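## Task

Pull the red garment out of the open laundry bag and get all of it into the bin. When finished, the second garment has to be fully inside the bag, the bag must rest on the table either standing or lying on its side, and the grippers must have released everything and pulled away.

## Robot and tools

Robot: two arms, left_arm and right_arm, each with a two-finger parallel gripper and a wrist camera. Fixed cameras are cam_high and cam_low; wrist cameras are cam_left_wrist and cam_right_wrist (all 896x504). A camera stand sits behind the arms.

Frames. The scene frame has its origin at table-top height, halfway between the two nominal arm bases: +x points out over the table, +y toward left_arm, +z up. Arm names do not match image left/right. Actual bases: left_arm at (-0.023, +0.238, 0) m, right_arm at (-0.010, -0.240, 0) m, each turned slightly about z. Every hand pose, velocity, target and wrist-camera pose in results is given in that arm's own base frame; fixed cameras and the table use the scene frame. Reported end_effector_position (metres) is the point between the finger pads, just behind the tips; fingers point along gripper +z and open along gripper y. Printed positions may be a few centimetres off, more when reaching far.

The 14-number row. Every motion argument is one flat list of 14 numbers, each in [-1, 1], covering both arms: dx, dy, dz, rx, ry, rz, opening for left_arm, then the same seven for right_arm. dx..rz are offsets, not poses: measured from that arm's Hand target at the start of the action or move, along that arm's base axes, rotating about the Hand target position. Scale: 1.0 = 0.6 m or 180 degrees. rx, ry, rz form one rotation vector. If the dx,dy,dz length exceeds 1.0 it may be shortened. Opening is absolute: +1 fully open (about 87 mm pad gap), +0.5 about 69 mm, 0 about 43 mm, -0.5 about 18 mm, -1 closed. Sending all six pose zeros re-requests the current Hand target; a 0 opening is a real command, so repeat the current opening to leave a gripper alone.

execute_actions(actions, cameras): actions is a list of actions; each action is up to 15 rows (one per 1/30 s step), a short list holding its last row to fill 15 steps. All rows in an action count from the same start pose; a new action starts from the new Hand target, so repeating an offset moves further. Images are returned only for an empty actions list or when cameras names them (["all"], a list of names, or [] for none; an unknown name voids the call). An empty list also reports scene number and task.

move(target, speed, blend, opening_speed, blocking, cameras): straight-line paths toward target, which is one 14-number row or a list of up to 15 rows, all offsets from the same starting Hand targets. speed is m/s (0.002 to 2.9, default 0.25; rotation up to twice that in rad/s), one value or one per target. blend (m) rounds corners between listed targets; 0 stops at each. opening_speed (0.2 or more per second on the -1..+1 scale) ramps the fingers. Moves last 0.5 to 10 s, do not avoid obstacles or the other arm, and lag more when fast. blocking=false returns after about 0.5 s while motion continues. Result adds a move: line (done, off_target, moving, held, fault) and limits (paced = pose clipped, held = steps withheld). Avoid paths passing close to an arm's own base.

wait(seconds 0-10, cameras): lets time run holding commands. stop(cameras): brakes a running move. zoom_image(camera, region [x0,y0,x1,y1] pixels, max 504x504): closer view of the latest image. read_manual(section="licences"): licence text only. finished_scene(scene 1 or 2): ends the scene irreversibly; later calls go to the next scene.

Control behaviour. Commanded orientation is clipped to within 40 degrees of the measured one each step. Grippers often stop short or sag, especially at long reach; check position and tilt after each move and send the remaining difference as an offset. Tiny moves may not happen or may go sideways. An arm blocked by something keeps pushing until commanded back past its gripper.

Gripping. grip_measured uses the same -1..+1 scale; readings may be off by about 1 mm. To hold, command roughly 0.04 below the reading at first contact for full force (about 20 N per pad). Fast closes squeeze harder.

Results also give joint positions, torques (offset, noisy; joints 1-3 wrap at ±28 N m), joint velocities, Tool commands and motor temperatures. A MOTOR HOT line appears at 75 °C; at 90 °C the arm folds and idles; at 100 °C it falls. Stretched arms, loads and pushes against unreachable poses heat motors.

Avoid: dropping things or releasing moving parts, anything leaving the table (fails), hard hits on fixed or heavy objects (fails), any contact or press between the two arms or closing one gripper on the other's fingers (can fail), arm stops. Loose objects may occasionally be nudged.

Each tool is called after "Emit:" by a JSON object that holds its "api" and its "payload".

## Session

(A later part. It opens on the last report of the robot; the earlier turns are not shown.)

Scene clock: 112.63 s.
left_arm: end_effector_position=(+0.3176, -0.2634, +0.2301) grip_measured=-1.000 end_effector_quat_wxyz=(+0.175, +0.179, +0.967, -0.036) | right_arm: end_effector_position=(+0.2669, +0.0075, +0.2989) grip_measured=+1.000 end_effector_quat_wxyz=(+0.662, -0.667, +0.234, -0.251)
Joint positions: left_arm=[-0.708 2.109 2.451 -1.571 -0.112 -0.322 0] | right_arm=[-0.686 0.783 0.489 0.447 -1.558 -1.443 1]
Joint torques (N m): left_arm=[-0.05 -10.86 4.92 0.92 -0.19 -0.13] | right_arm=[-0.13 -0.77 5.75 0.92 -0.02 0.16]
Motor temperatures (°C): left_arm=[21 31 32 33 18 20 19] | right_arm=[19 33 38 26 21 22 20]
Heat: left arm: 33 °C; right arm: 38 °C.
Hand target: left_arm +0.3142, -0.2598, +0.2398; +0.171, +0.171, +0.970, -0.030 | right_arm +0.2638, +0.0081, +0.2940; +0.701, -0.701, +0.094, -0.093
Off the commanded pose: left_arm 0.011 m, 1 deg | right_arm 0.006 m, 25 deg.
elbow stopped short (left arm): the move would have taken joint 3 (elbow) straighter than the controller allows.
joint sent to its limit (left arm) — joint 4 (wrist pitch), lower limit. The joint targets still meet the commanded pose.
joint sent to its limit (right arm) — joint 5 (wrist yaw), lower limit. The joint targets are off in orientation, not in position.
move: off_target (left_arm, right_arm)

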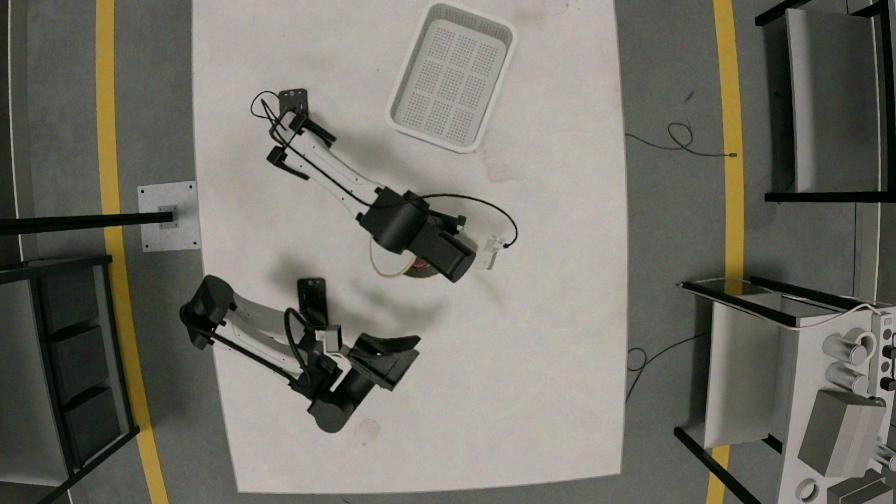

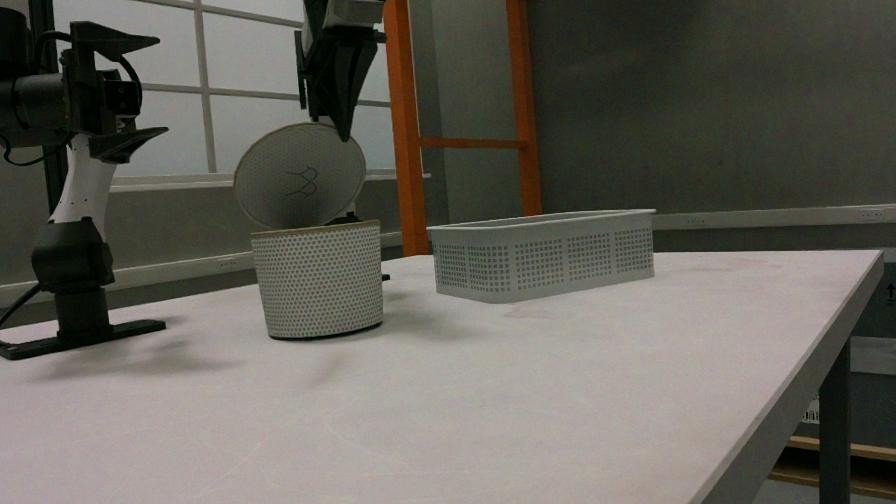

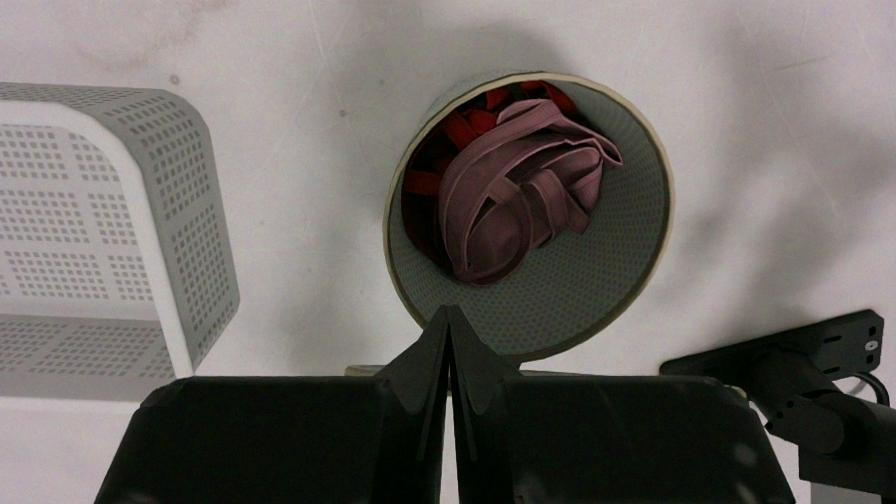

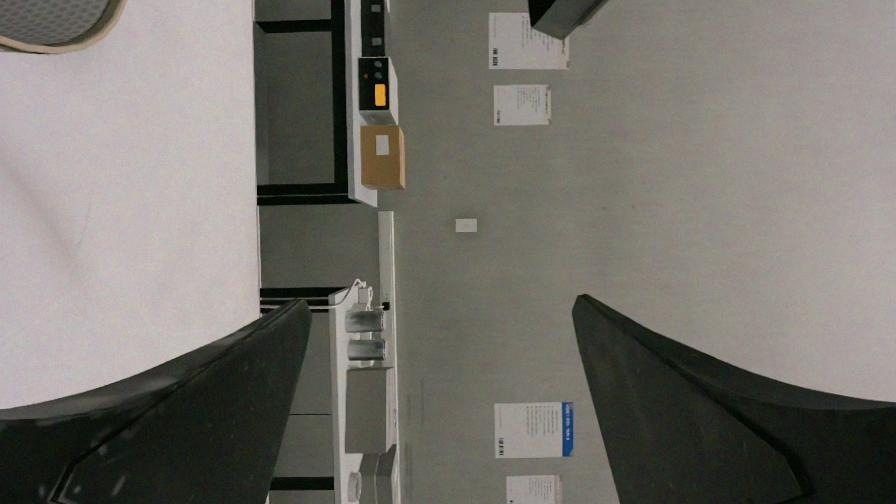

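Emit:
{"api": "move", "payload": {"target": [[-0.15,0.0,0.0,0,0,0,-1,0,-0.05,0,0,0,0,1],[-0.29,0.0,-0.06,0,0,0,-1,0,-0.05,0,0,0,0,1]], "speed": 0.15, "blend": 0.02, "cameras": ["all"]}}

Scene clock: 119.47 s.
left_arm: end_effector_position=(+0.1395, -0.2584, +0.1975) grip_measured=-1.000 end_effector_quat_wxyz=(+0.156, +0.179, +0.971, -0.017) | right_arm: end_effector_position=(+0.2661, -0.0222, +0.2988) grip_measured=+1.000 end_effector_quat_wxyz=(+0.647, -0.652, +0.271, -0.287)
Joint positions: left_arm=[-1.121 1.601 1.651 -1.405 -0.232 -0.73 0] | right_arm=[-0.798 0.783 0.489 0.447 -1.558 -1.441 1]
Joint torques (N m): left_arm=[-0.39 -7.31 5.46 0.9 -0.32 -0.14] | right_arm=[-0.12 -0.24 5.87 0.95 0 0.14]
Heat: left arm: 33 °C; right arm: 38 °C.
Hand target: left_arm +0.1401, -0.2599, +0.2039; +0.171, +0.171, +0.970, -0.030 | right_arm +0.2638, -0.0220, +0.2939; +0.701, -0.701, +0.094, -0.093
Off the commanded pose: left_arm 0.006 m, 2 deg | right_arm 0.005 m, 31 deg.
joint sent to its limit (right arm) — joint 5 (wrist yaw), lower limit. The joint targets are off in orientation, not in position.
move: off_target (right_arm)

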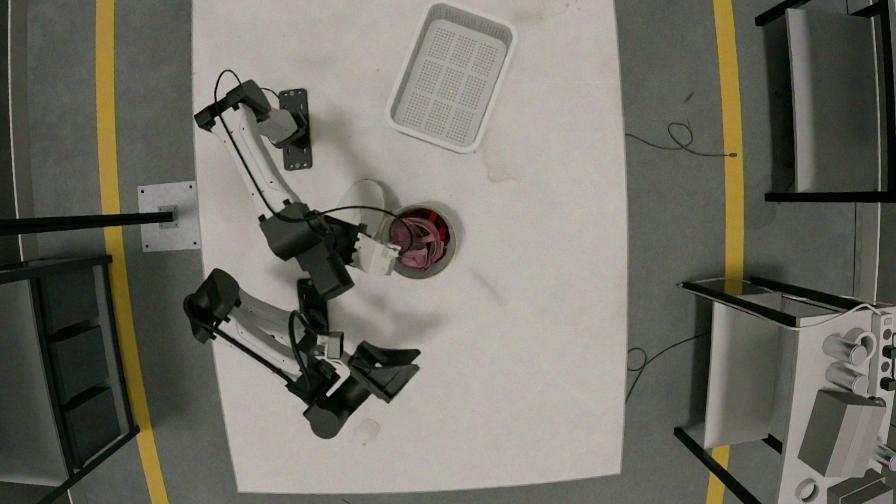

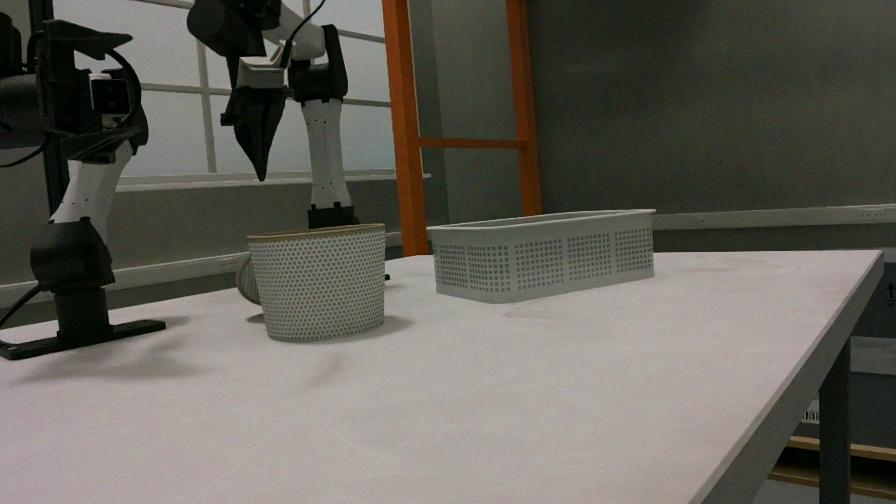

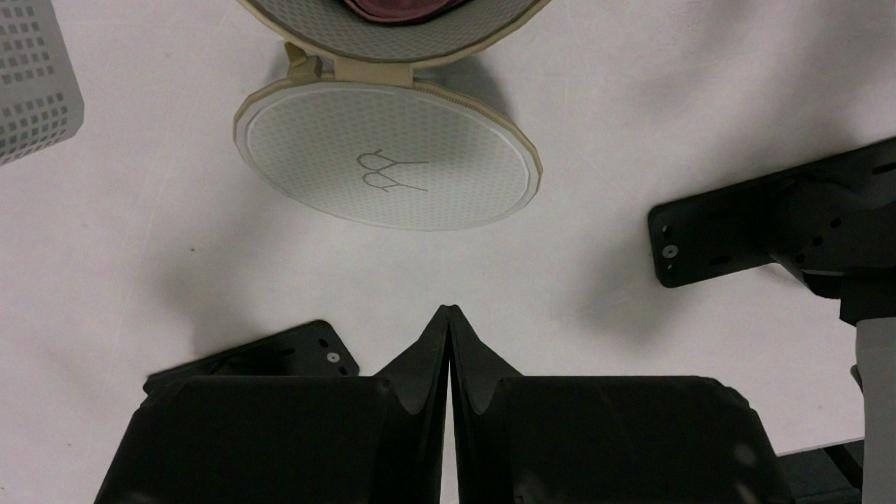

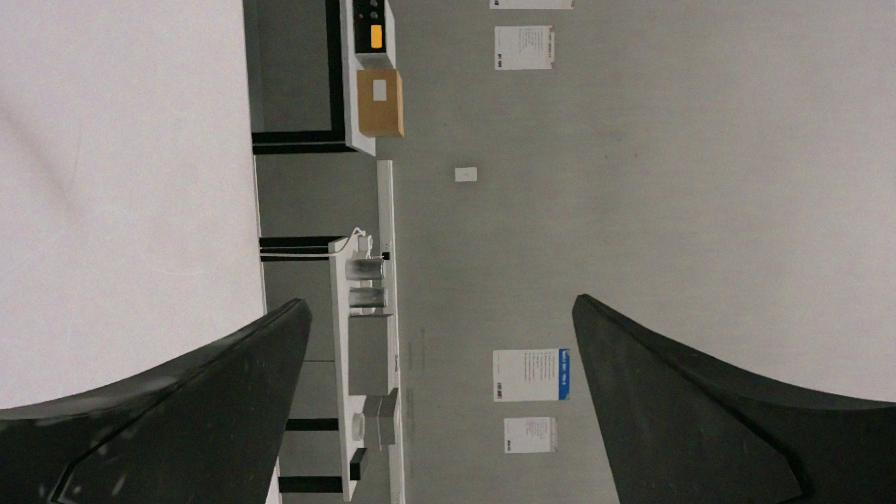

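Emit:
{"api": "move", "payload": {"target": [[0.15,0.0,0.06,0,0,0.15,0,0,0,0,0,0,0,0],[0.3,0.0,-0.02,0,0,0.339,0,0,0,0,0,0,0,0]], "speed": 0.3, "blend": 0.03, "cameras": ["cam_high","cam_low","cam_left_wrist"]}}

Emit:
{"api": "zoom_image", "payload": {"camera": "cam_left_wrist", "region": [200, 0, 700, 400]}}

Scene clock: 152.53 s.
left_arm: end_effector_position=(+0.3170, -0.2600, +0.1878) grip_measured=+0.000 end_effector_quat_wxyz=(+0.180, -0.331, +0.926, +0.019) | right_arm: end_effector_position=(+0.2661, -0.0222, +0.2988) grip_measured=+0.000 end_effector_quat_wxyz=(+0.647, -0.652, +0.271, -0.287)
Joint positions: left_arm=[-0.733 2.07 2.212 -1.569 -0.335 -1.395 0.5] | right_arm=[-0.798 0.783 0.489 0.447 -1.558 -1.441 0.5]
Joint torques (N m): left_arm=[0.21 -8.25 7.43 0.51 -0.38 -0.13] | right_arm=[-0.1 -0.25 5.91 0.95 0 0.14]
Heat: left arm: 32 °C; right arm: 38 °C.
Hand target: left_arm +0.3201, -0.2598, +0.1918; +0.163, -0.345, +0.923, +0.061 | right_arm +0.2638, -0.0220, +0.2939; +0.701, -0.701, +0.094, -0.093
Off the commanded pose: left_arm 0.005 m, 5 deg | right_arm 0.005 m, 31 deg.
joint sent to its limit (left arm) — joint 4 (wrist pitch), lower limit. The joint targets are off in orientation, not in position.
joint sent to its limit (right arm) — joint 5 (wrist yaw), lower limit. The joint targets are off in orientation, not in position.
move: off_target (left_arm, right_arm); blend cut to 0 m at target 1
Images, in order (width x height): cam_high 896x504, cam_low 896x504, cam_left_wrist 896x504.

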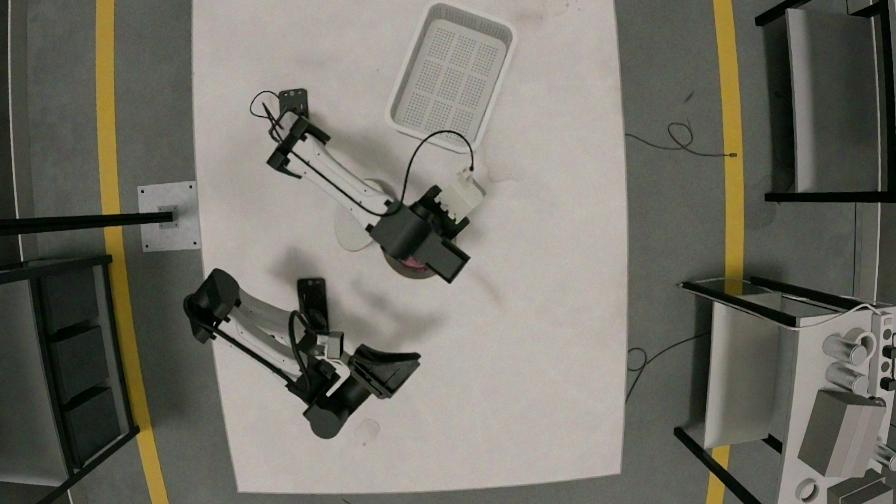

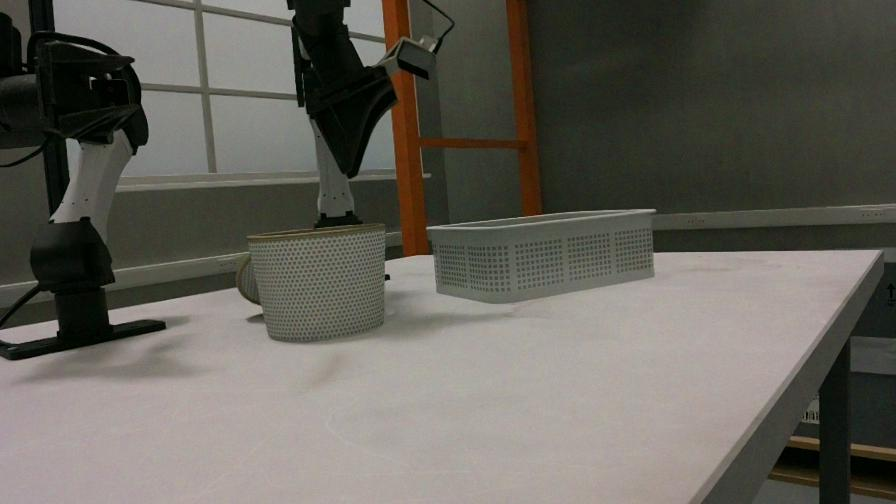

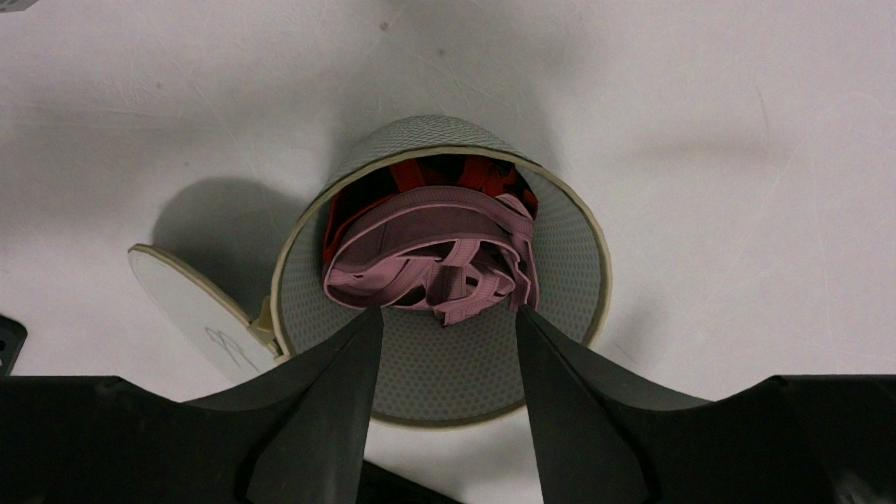

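Scaled by 1.008 from the camera's 896x504 image, which has a finer 1280x720 frame.

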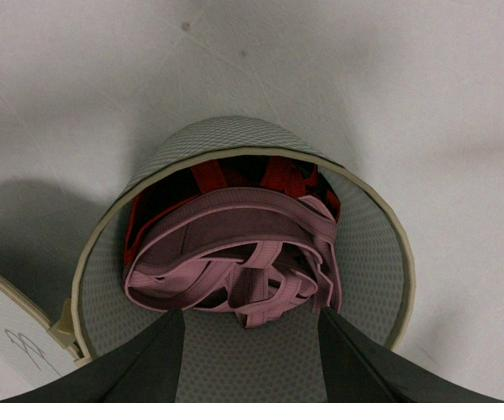

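Emit:
{"api": "move", "payload": {"target": [[0,0.05,0.12,0,0,-0.15,0,0,0.03,0.05,0.016,0.571,-0.476,0.2],[-0.1,0.38,0.2,0,0,-0.339,0,0.017,0.327,-0.123,0.016,0.571,-0.476,0.2]], "speed": 0.5, "cameras": ["cam_high","cam_low","cam_right_wrist"]}}

Scene clock: 176.17 s.
left_arm: end_effector_position=(+0.2622, -0.0320, +0.3122) grip_measured=+0.000 end_effector_quat_wxyz=(+0.257, +0.160, +0.953, -0.021) | right_arm: end_effector_position=(+0.2687, +0.1728, +0.2165) grip_measured=+0.200 end_effector_quat_wxyz=(+0.153, -0.277, +0.947, +0.051)
Joint positions: left_arm=[-0.107 1.468 1.985 -1.571 0.07 0.206 0.5] | right_arm=[0.565 1.662 1.786 -1.372 -0.012 -0.002 0.6]
Joint torques (N m): left_arm=[0.36 -3.41 4.57 1.18 0.16 0.16] | right_arm=[0.51 -7.57 6.9 0.94 0.22 0.08]
Motor temperatures (°C): left_arm=[21 36 31 30 18 20 19] | right_arm=[19 30 37 25 21 22 20]
Heat: left arm: 36 °C; right arm: 37 °C.
Hand target: left_arm +0.2602, -0.0318, +0.3118; +0.171, +0.171, +0.970, -0.030 | right_arm +0.2738, +0.1743, +0.2200; +0.167, -0.271, +0.947, +0.048
Off the commanded pose: left_arm 0.002 m, 10 deg | right_arm 0.007 m, 2 deg.
joint sent to its limit (left arm) — joint 4 (wrist pitch), lower limit. The joint targets are off in orientation, not in position.
move: off_target (left_arm)
Images, in order (width x height): cam_high 896x504, cam_low 896x504, cam_right_wrist 896x504.

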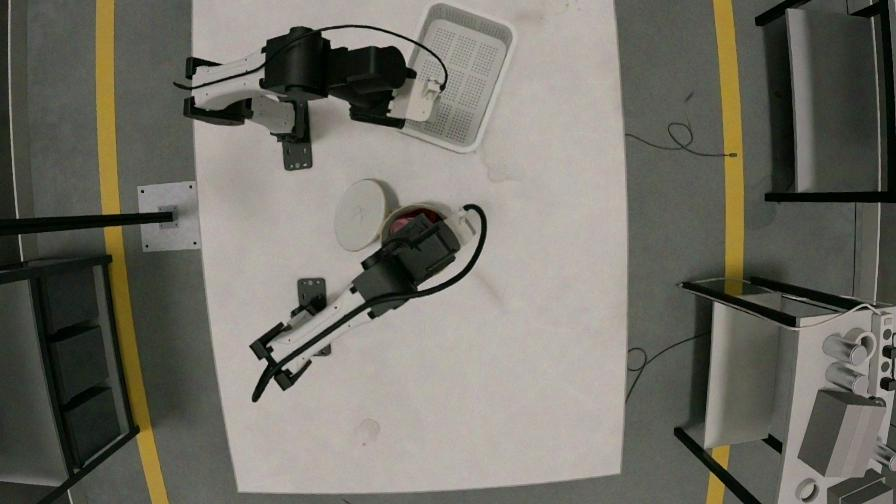

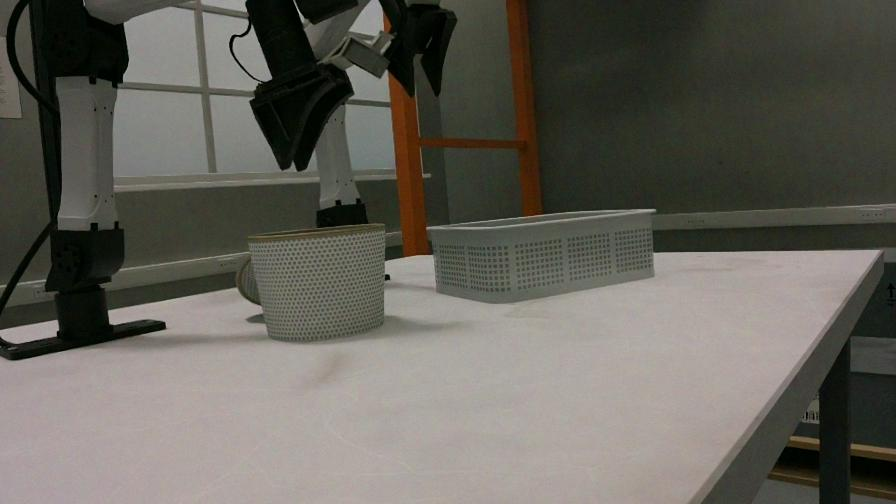

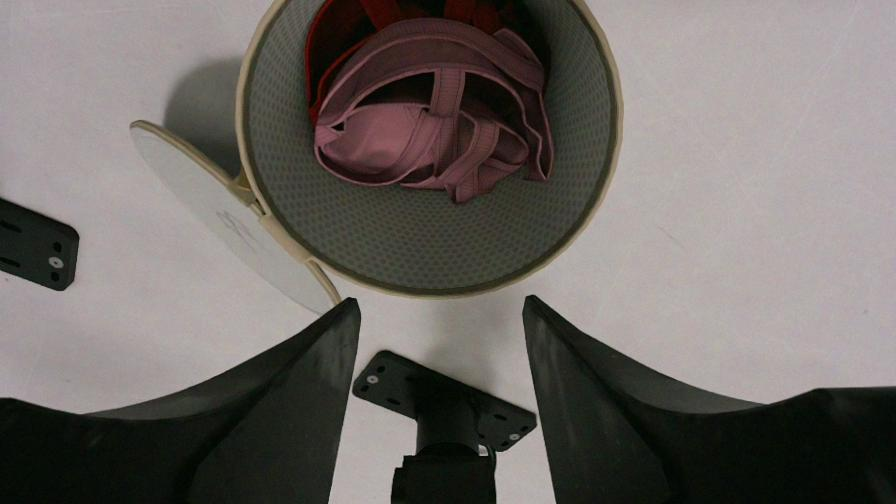

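Emit:
{"api": "move", "payload": {"target": [[0,0,0,0,0,0,0,0.012,0,-0.15,0,0,0,0.25],[0,0,0,0,0,0,0,0.012,0,-0.3,0,0,0,0.25],[0,0,0,0,0,0,0,0.012,0,-0.3,0,0,0,-1],[0,0,0,0,0,0,0,0.012,0,-0.05,0,0,0,-1]], "speed": [0.25,0.12,0.12,0.12], "opening_speed": 2, "blend": [0.02,0,0,0], "cameras": ["cam_high","cam_low","cam_right_wrist"]}}

Scene clock: 190.17 s.
left_arm: end_effector_position=(+0.2622, -0.0321, +0.3122) grip_measured=+0.000 end_effector_quat_wxyz=(+0.257, +0.160, +0.953, -0.021) | right_arm: end_effector_position=(+0.2781, +0.1765, +0.1851) grip_measured=-0.938 end_effector_quat_wxyz=(+0.163, -0.274, +0.946, +0.053)
Joint positions: left_arm=[-0.107 1.468 1.985 -1.571 0.07 0.206 0.5] | right_arm=[0.559 1.641 1.629 -1.214 -0.012 -0.002 0.031]
Joint torques (N m): left_arm=[0.34 -3.43 4.53 1.18 0.14 0.14] | right_arm=[-0.05 -6.99 8.49 0.69 0.18 -0.03]
Heat: left arm: 34 °C; right arm: 37 °C.
Hand target: left_arm +0.2602, -0.0318, +0.3118; +0.171, +0.171, +0.970, -0.030 | right_arm +0.2812, +0.1742, +0.1900; +0.167, -0.271, +0.947, +0.048
Off the commanded pose: left_arm 0.002 m, 10 deg | right_arm 0.006 m, 1 deg.
joint sent to its limit (left arm) — joint 4 (wrist pitch), lower limit. The joint targets are off in orientation, not in position.
move: off_target (left_arm)
Images, in order (width x height): cam_high 896x504, cam_low 896x504, cam_right_wrist 896x504.

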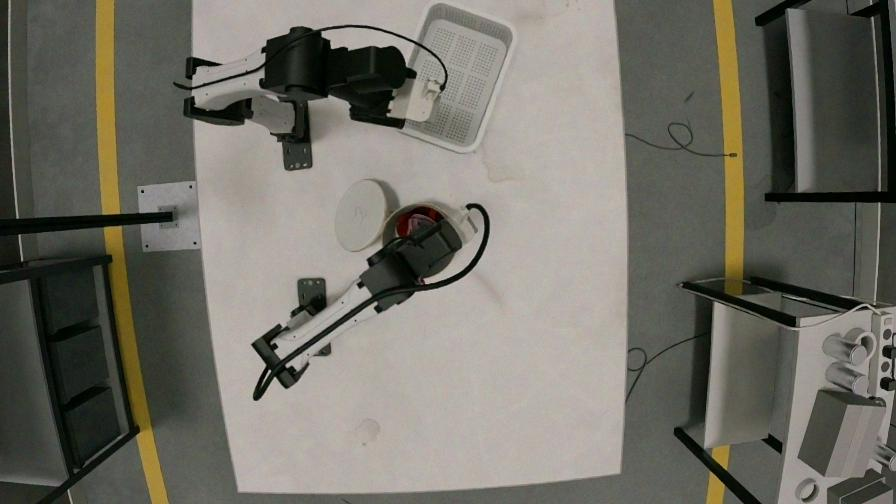

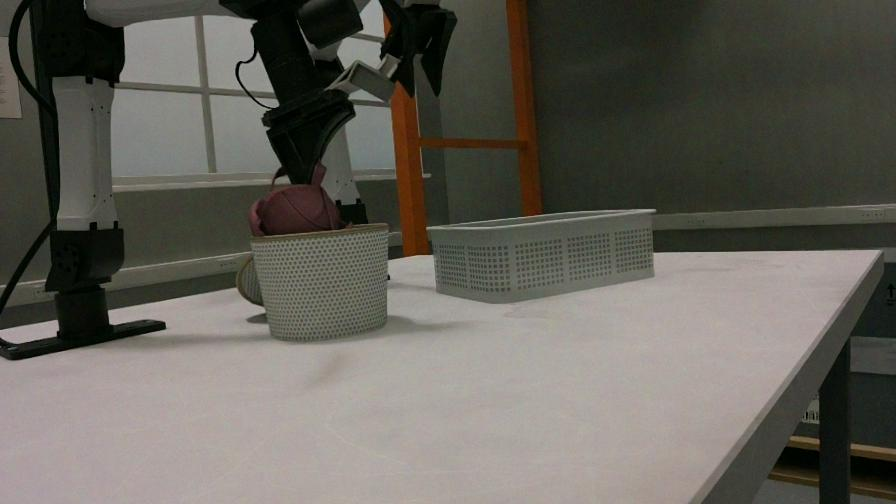

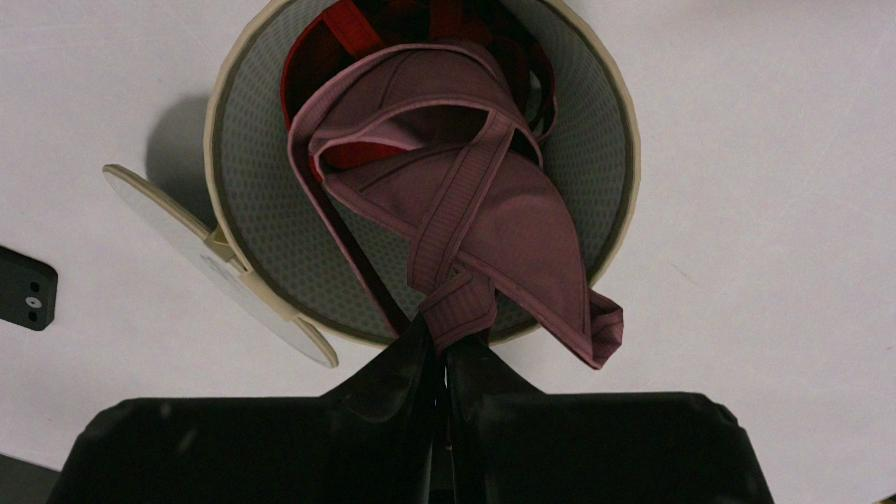

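Emit:
{"api": "move", "payload": {"target": [0,0,0,0,0,0,0,0,0,0.45,0.103,-0.165,0,-1], "speed": 0.15, "cameras": ["all"]}}

Scene clock: 195.53 s.
left_arm: end_effector_position=(+0.2622, -0.0321, +0.3122) grip_measured=+0.000 end_effector_quat_wxyz=(+0.257, +0.160, +0.953, -0.021) | right_arm: end_effector_position=(+0.2796, +0.1774, +0.4584) grip_measured=-0.938 end_effector_quat_wxyz=(+0.485, -0.242, +0.828, +0.144)
Joint positions: left_arm=[-0.107 1.468 1.985 -1.571 0.07 0.206 0.5] | right_arm=[0.559 1.742 2.798 -1.565 -0.012 -0.002 0.031]
Joint torques (N m): left_arm=[0.35 -3.43 4.53 1.18 0.13 0.14] | right_arm=[-0.24 -4.37 4.29 1.58 0.15 -0.02]
Heat: left arm: 33 °C; right arm: 37 °C.
Hand target: left_arm +0.2602, -0.0318, +0.3118; +0.171, +0.171, +0.970, -0.030 | right_arm +0.2812, +0.1742, +0.4600; +0.444, -0.244, +0.853, +0.127
Off the commanded pose: left_arm 0.002 m, 10 deg | right_arm 0.004 m, 6 deg.
joint sent to its limit (left arm) — joint 4 (wrist pitch), lower limit. The joint targets are off in orientation, not in position.
joint sent to its limit (right arm) — joint 4 (wrist pitch), lower limit. The joint targets are off in orientation, not in position.
move: off_target (left_arm, right_arm)

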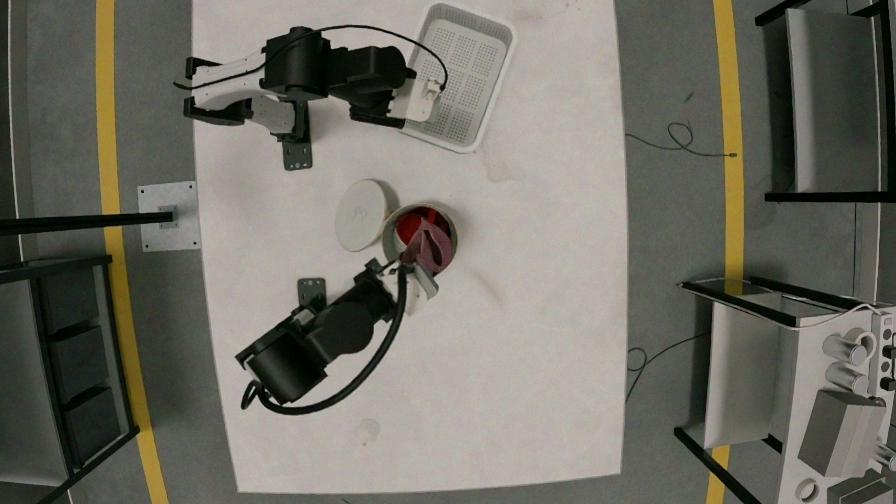

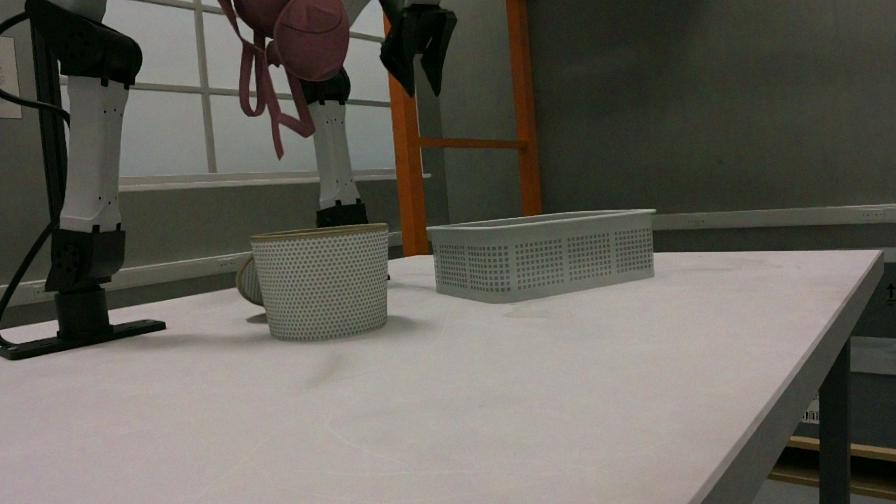

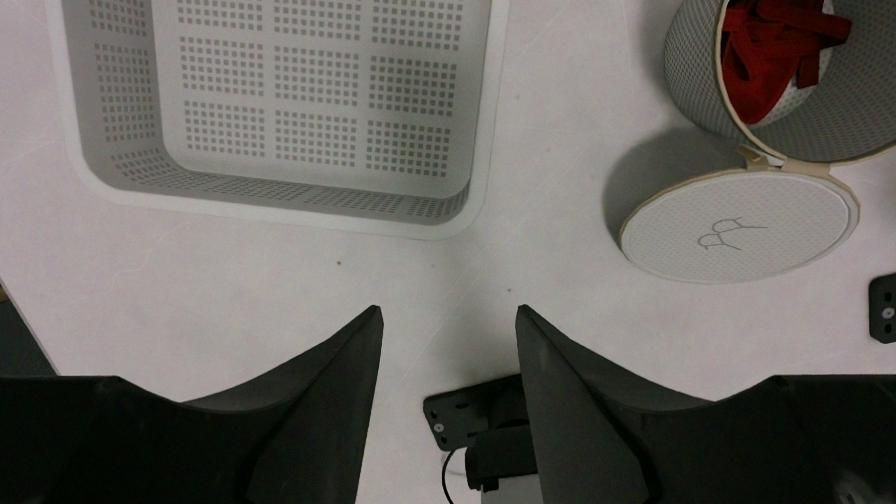

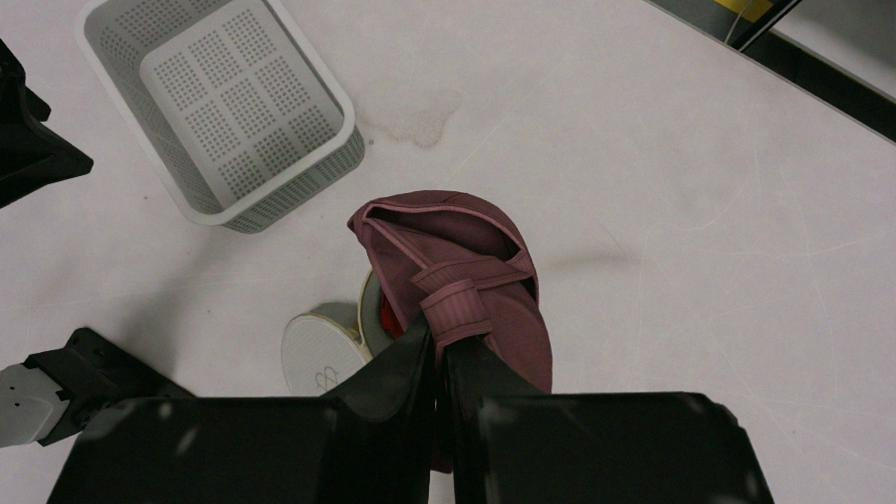

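Emit:
{"api": "move", "payload": {"target": [[0,0,0.0,0,0,0,0,0.05,-0.2,0,0,0,0,-1],[0.033,-0.36,-0.165,0,0,0,0,0.08,-0.42,-0.1,0,0,0,-1]], "speed": 0.3, "blend": 0.03, "cameras": ["cam_high","cam_left_wrist"]}}

Emit:
{"api": "zoom_image", "payload": {"camera": "cam_left_wrist", "region": [250, 0, 700, 360]}}

Scene clock: 202.23 s.
left_arm: end_effector_position=(+0.2739, -0.2439, +0.2051) grip_measured=+0.000 end_effector_quat_wxyz=(+0.152, +0.181, +0.971, -0.023) | right_arm: end_effector_position=(+0.3289, -0.0794, +0.4007) grip_measured=-0.938 end_effector_quat_wxyz=(+0.484, -0.221, +0.841, +0.095)
Joint positions: left_arm=[-0.746 1.873 2 -1.414 -0.122 -0.36 0.5] | right_arm=[-0.563 1.709 2.43 -1.567 -0.816 -0.751 0.031]
Joint torques (N m): left_arm=[-0.03 -7.8 7.79 1.04 -0.23 -0.12] | right_arm=[0.05 -5.87 3.92 1.15 -0.37 -0.13]
Heat: left arm: 32 °C; right arm: 37 °C.
Hand target: left_arm +0.2799, -0.2479, +0.2128; +0.171, +0.171, +0.970, -0.030 | right_arm +0.3292, -0.0777, +0.4000; +0.444, -0.244, +0.853, +0.127
Off the commanded pose: left_arm 0.011 m, 3 deg | right_arm 0.002 m, 7 deg.
joint sent to its limit (right arm) — joint 4 (wrist pitch), lower limit. The joint targets are off in orientation, not in position.
move: off_target (left_arm, right_arm)
Images, in order (width x height): cam_high 896x504, cam_left_wrist 896x504.

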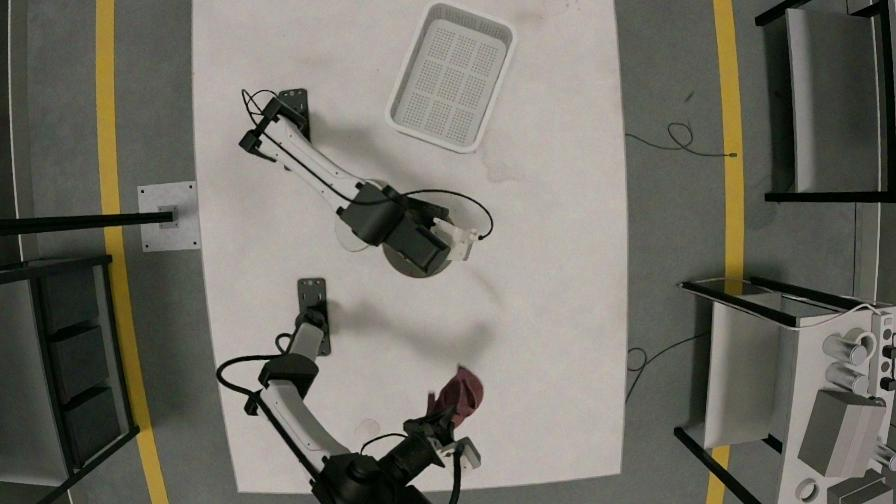

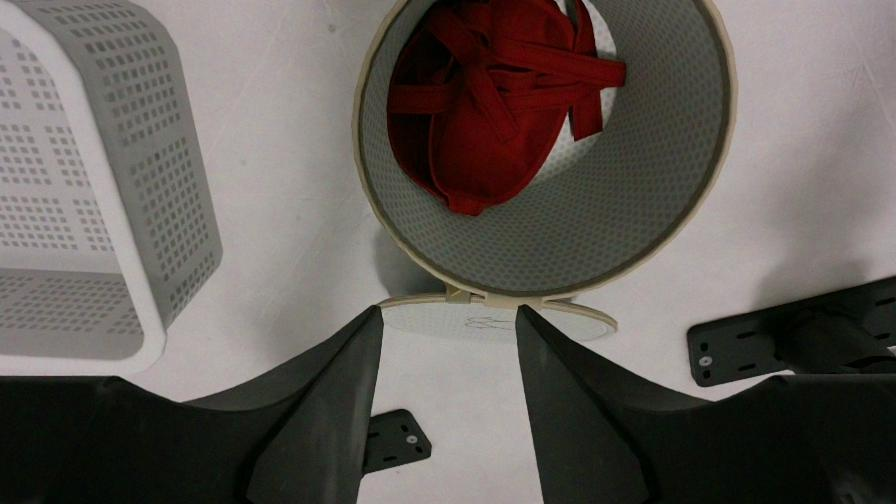

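Scaled by 1.120 from the camera's 896x504 image, which has a finer 1280x720 frame.

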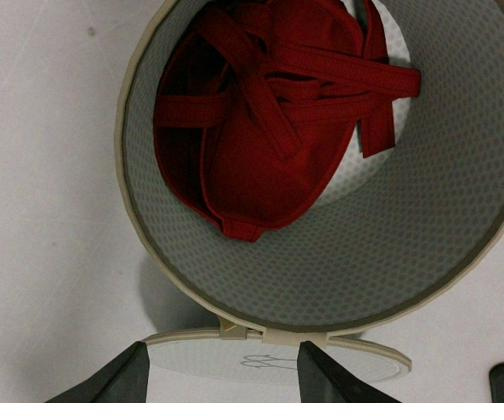

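Emit:
{"api": "move", "payload": {"target": [[0.02,-0.062,-0.1,-0.032,-0.089,0,0.15,0,0,0,0,0,0,-1],[0.02,-0.062,-0.305,-0.032,-0.089,0,0.15,0,0,0,0,0,0,-1],[0.02,-0.062,-0.305,-0.032,-0.089,0,-1,0,0,0,0,0,0,-1],[0.02,-0.062,-0.05,-0.032,-0.089,0,-1,0,0,0,0,0,0,-1]], "speed": [0.25,0.12,0.12,0.15], "opening_speed": 2, "blend": [0.01,0,0,0], "cameras": ["all"]}}

Scene clock: 225.57 s.
left_arm: end_effector_position=(+0.2922, -0.2841, +0.1690) grip_measured=-1.000 end_effector_quat_wxyz=(+0.301, +0.172, +0.937, -0.047) | right_arm: end_effector_position=(+0.3290, -0.0793, +0.4008) grip_measured=-0.938 end_effector_quat_wxyz=(+0.485, -0.221, +0.841, +0.095)
Joint positions: left_arm=[-0.856 1.713 1.57 -0.873 -0.292 -0.409 0] | right_arm=[-0.563 1.709 2.43 -1.567 -0.817 -0.751 0.031]
Joint torques (N m): left_arm=[-0.36 -8.36 8.51 1.16 -0.29 -0.11] | right_arm=[0.16 -5.87 3.92 1.15 -0.38 -0.12]
Heat: left arm: 35 °C; right arm: 36 °C.
Hand target: left_arm +0.2919, -0.2850, +0.1828; +0.313, +0.165, +0.934, -0.055 | right_arm +0.3292, -0.0777, +0.4001; +0.444, -0.244, +0.853, +0.127
Off the commanded pose: left_arm 0.014 m, 2 deg | right_arm 0.002 m, 7 deg.
joint sent to its limit (right arm) — joint 4 (wrist pitch), lower limit. The joint targets are off in orientation, not in position.
move: off_target (left_arm, right_arm)

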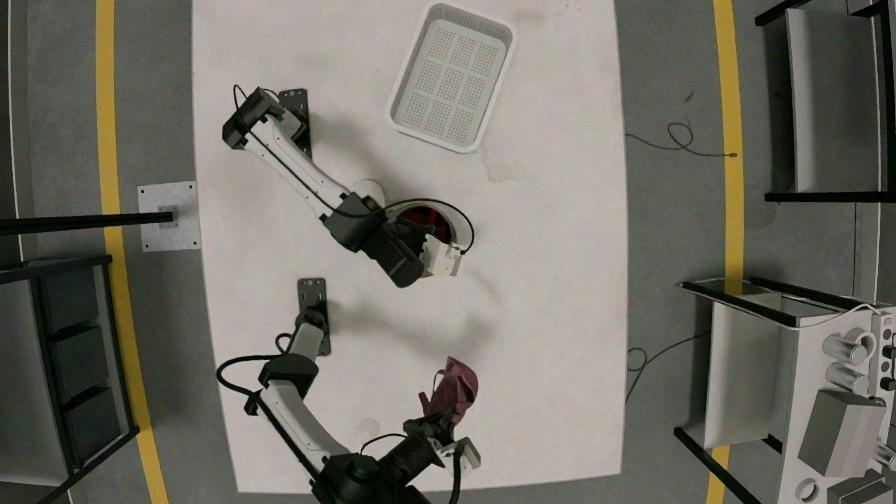

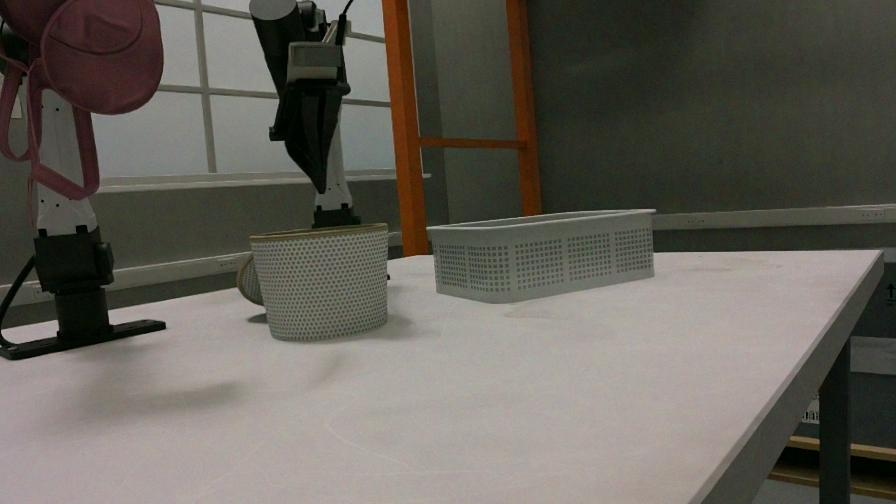

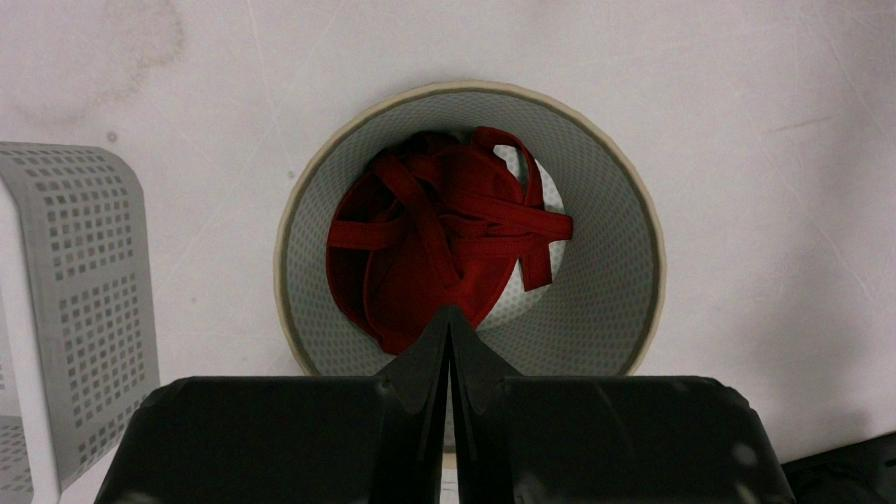

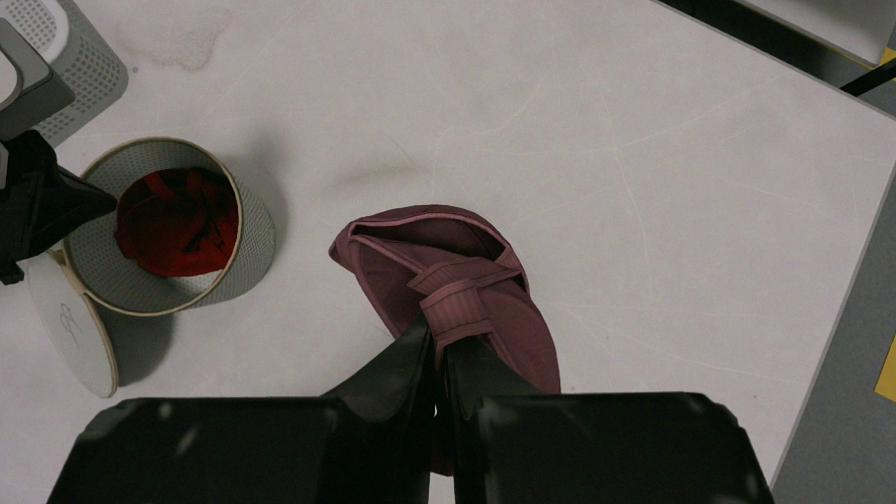

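Emit:
{"api": "move", "payload": {"target": [[-0.008,-0.083,-0.1,0,0,0,-0.3,0,0,0,0,0,0,-1],[-0.008,-0.083,-0.165,0,0,0,-0.3,0,0,0,0,0,0,-1]], "speed": 0.2, "blend": 0.01, "cameras": ["cam_left_wrist","cam_low","cam_right_wrist"]}}

Emit:
{"api": "zoom_image", "payload": {"camera": "cam_left_wrist", "region": [250, 100, 650, 400]}}

Scene clock: 238.67 s.
left_arm: end_effector_position=(+0.2843, -0.3318, +0.0819) grip_measured=-0.300 end_effector_quat_wxyz=(+0.304, +0.174, +0.935, -0.050) | right_arm: end_effector_position=(+0.3290, -0.0793, +0.4008) grip_measured=-0.938 end_effector_quat_wxyz=(+0.485, -0.221, +0.841, +0.095)
Joint positions: left_arm=[-0.955 1.857 1.399 -0.576 -0.342 -0.491 0.35] | right_arm=[-0.563 1.709 2.43 -1.567 -0.817 -0.751 0.031]
Joint torques (N m): left_arm=[-0.12 -8.02 6.48 1.39 -0.33 -0.13] | right_arm=[0.17 -5.89 3.93 1.15 -0.38 -0.12]
Heat: left arm: 35 °C; right arm: 35 °C.
Hand target: left_arm +0.2870, -0.3349, +0.0838; +0.313, +0.165, +0.934, -0.055 | right_arm +0.3292, -0.0777, +0.4001; +0.444, -0.244, +0.853, +0.127
Off the commanded pose: left_arm 0.005 m, 2 deg | right_arm 0.002 m, 7 deg.
joint sent to its limit (right arm) — joint 4 (wrist pitch), lower limit. The joint targets are off in orientation, not in position.
move: off_target (right_arm)
Images, in order (width x height): cam_low 896x504, cam_left_wrist 896x504, cam_right_wrist 896x504.

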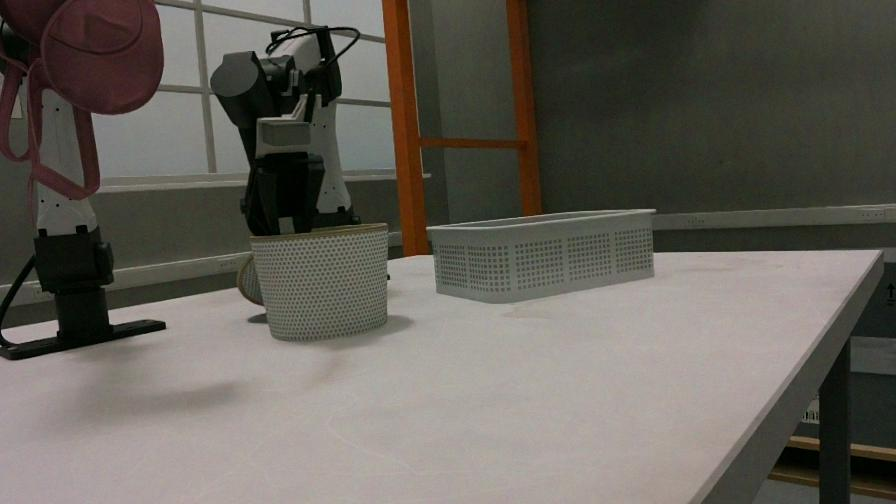

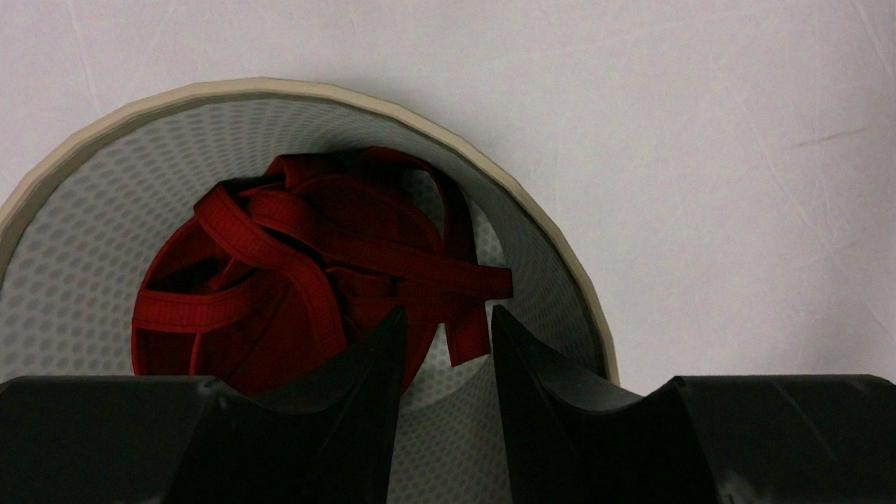

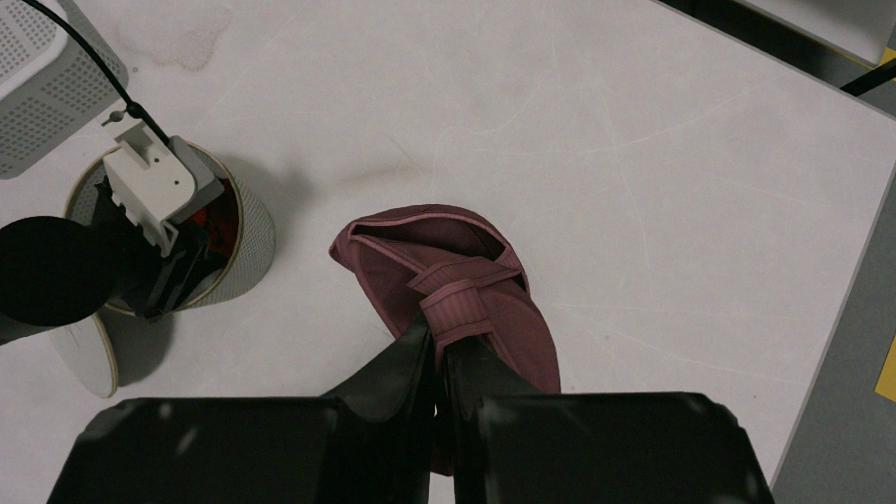

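Scaled by 1.260 from the camera's 896x504 image, which has a finer 1280x720 frame.

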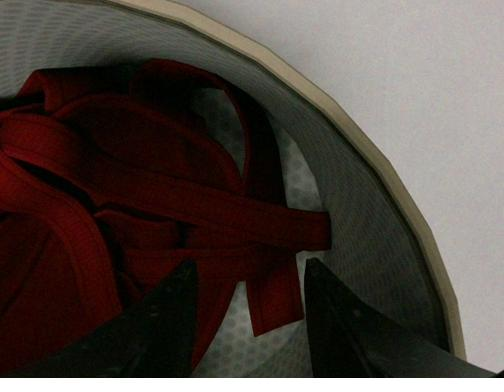

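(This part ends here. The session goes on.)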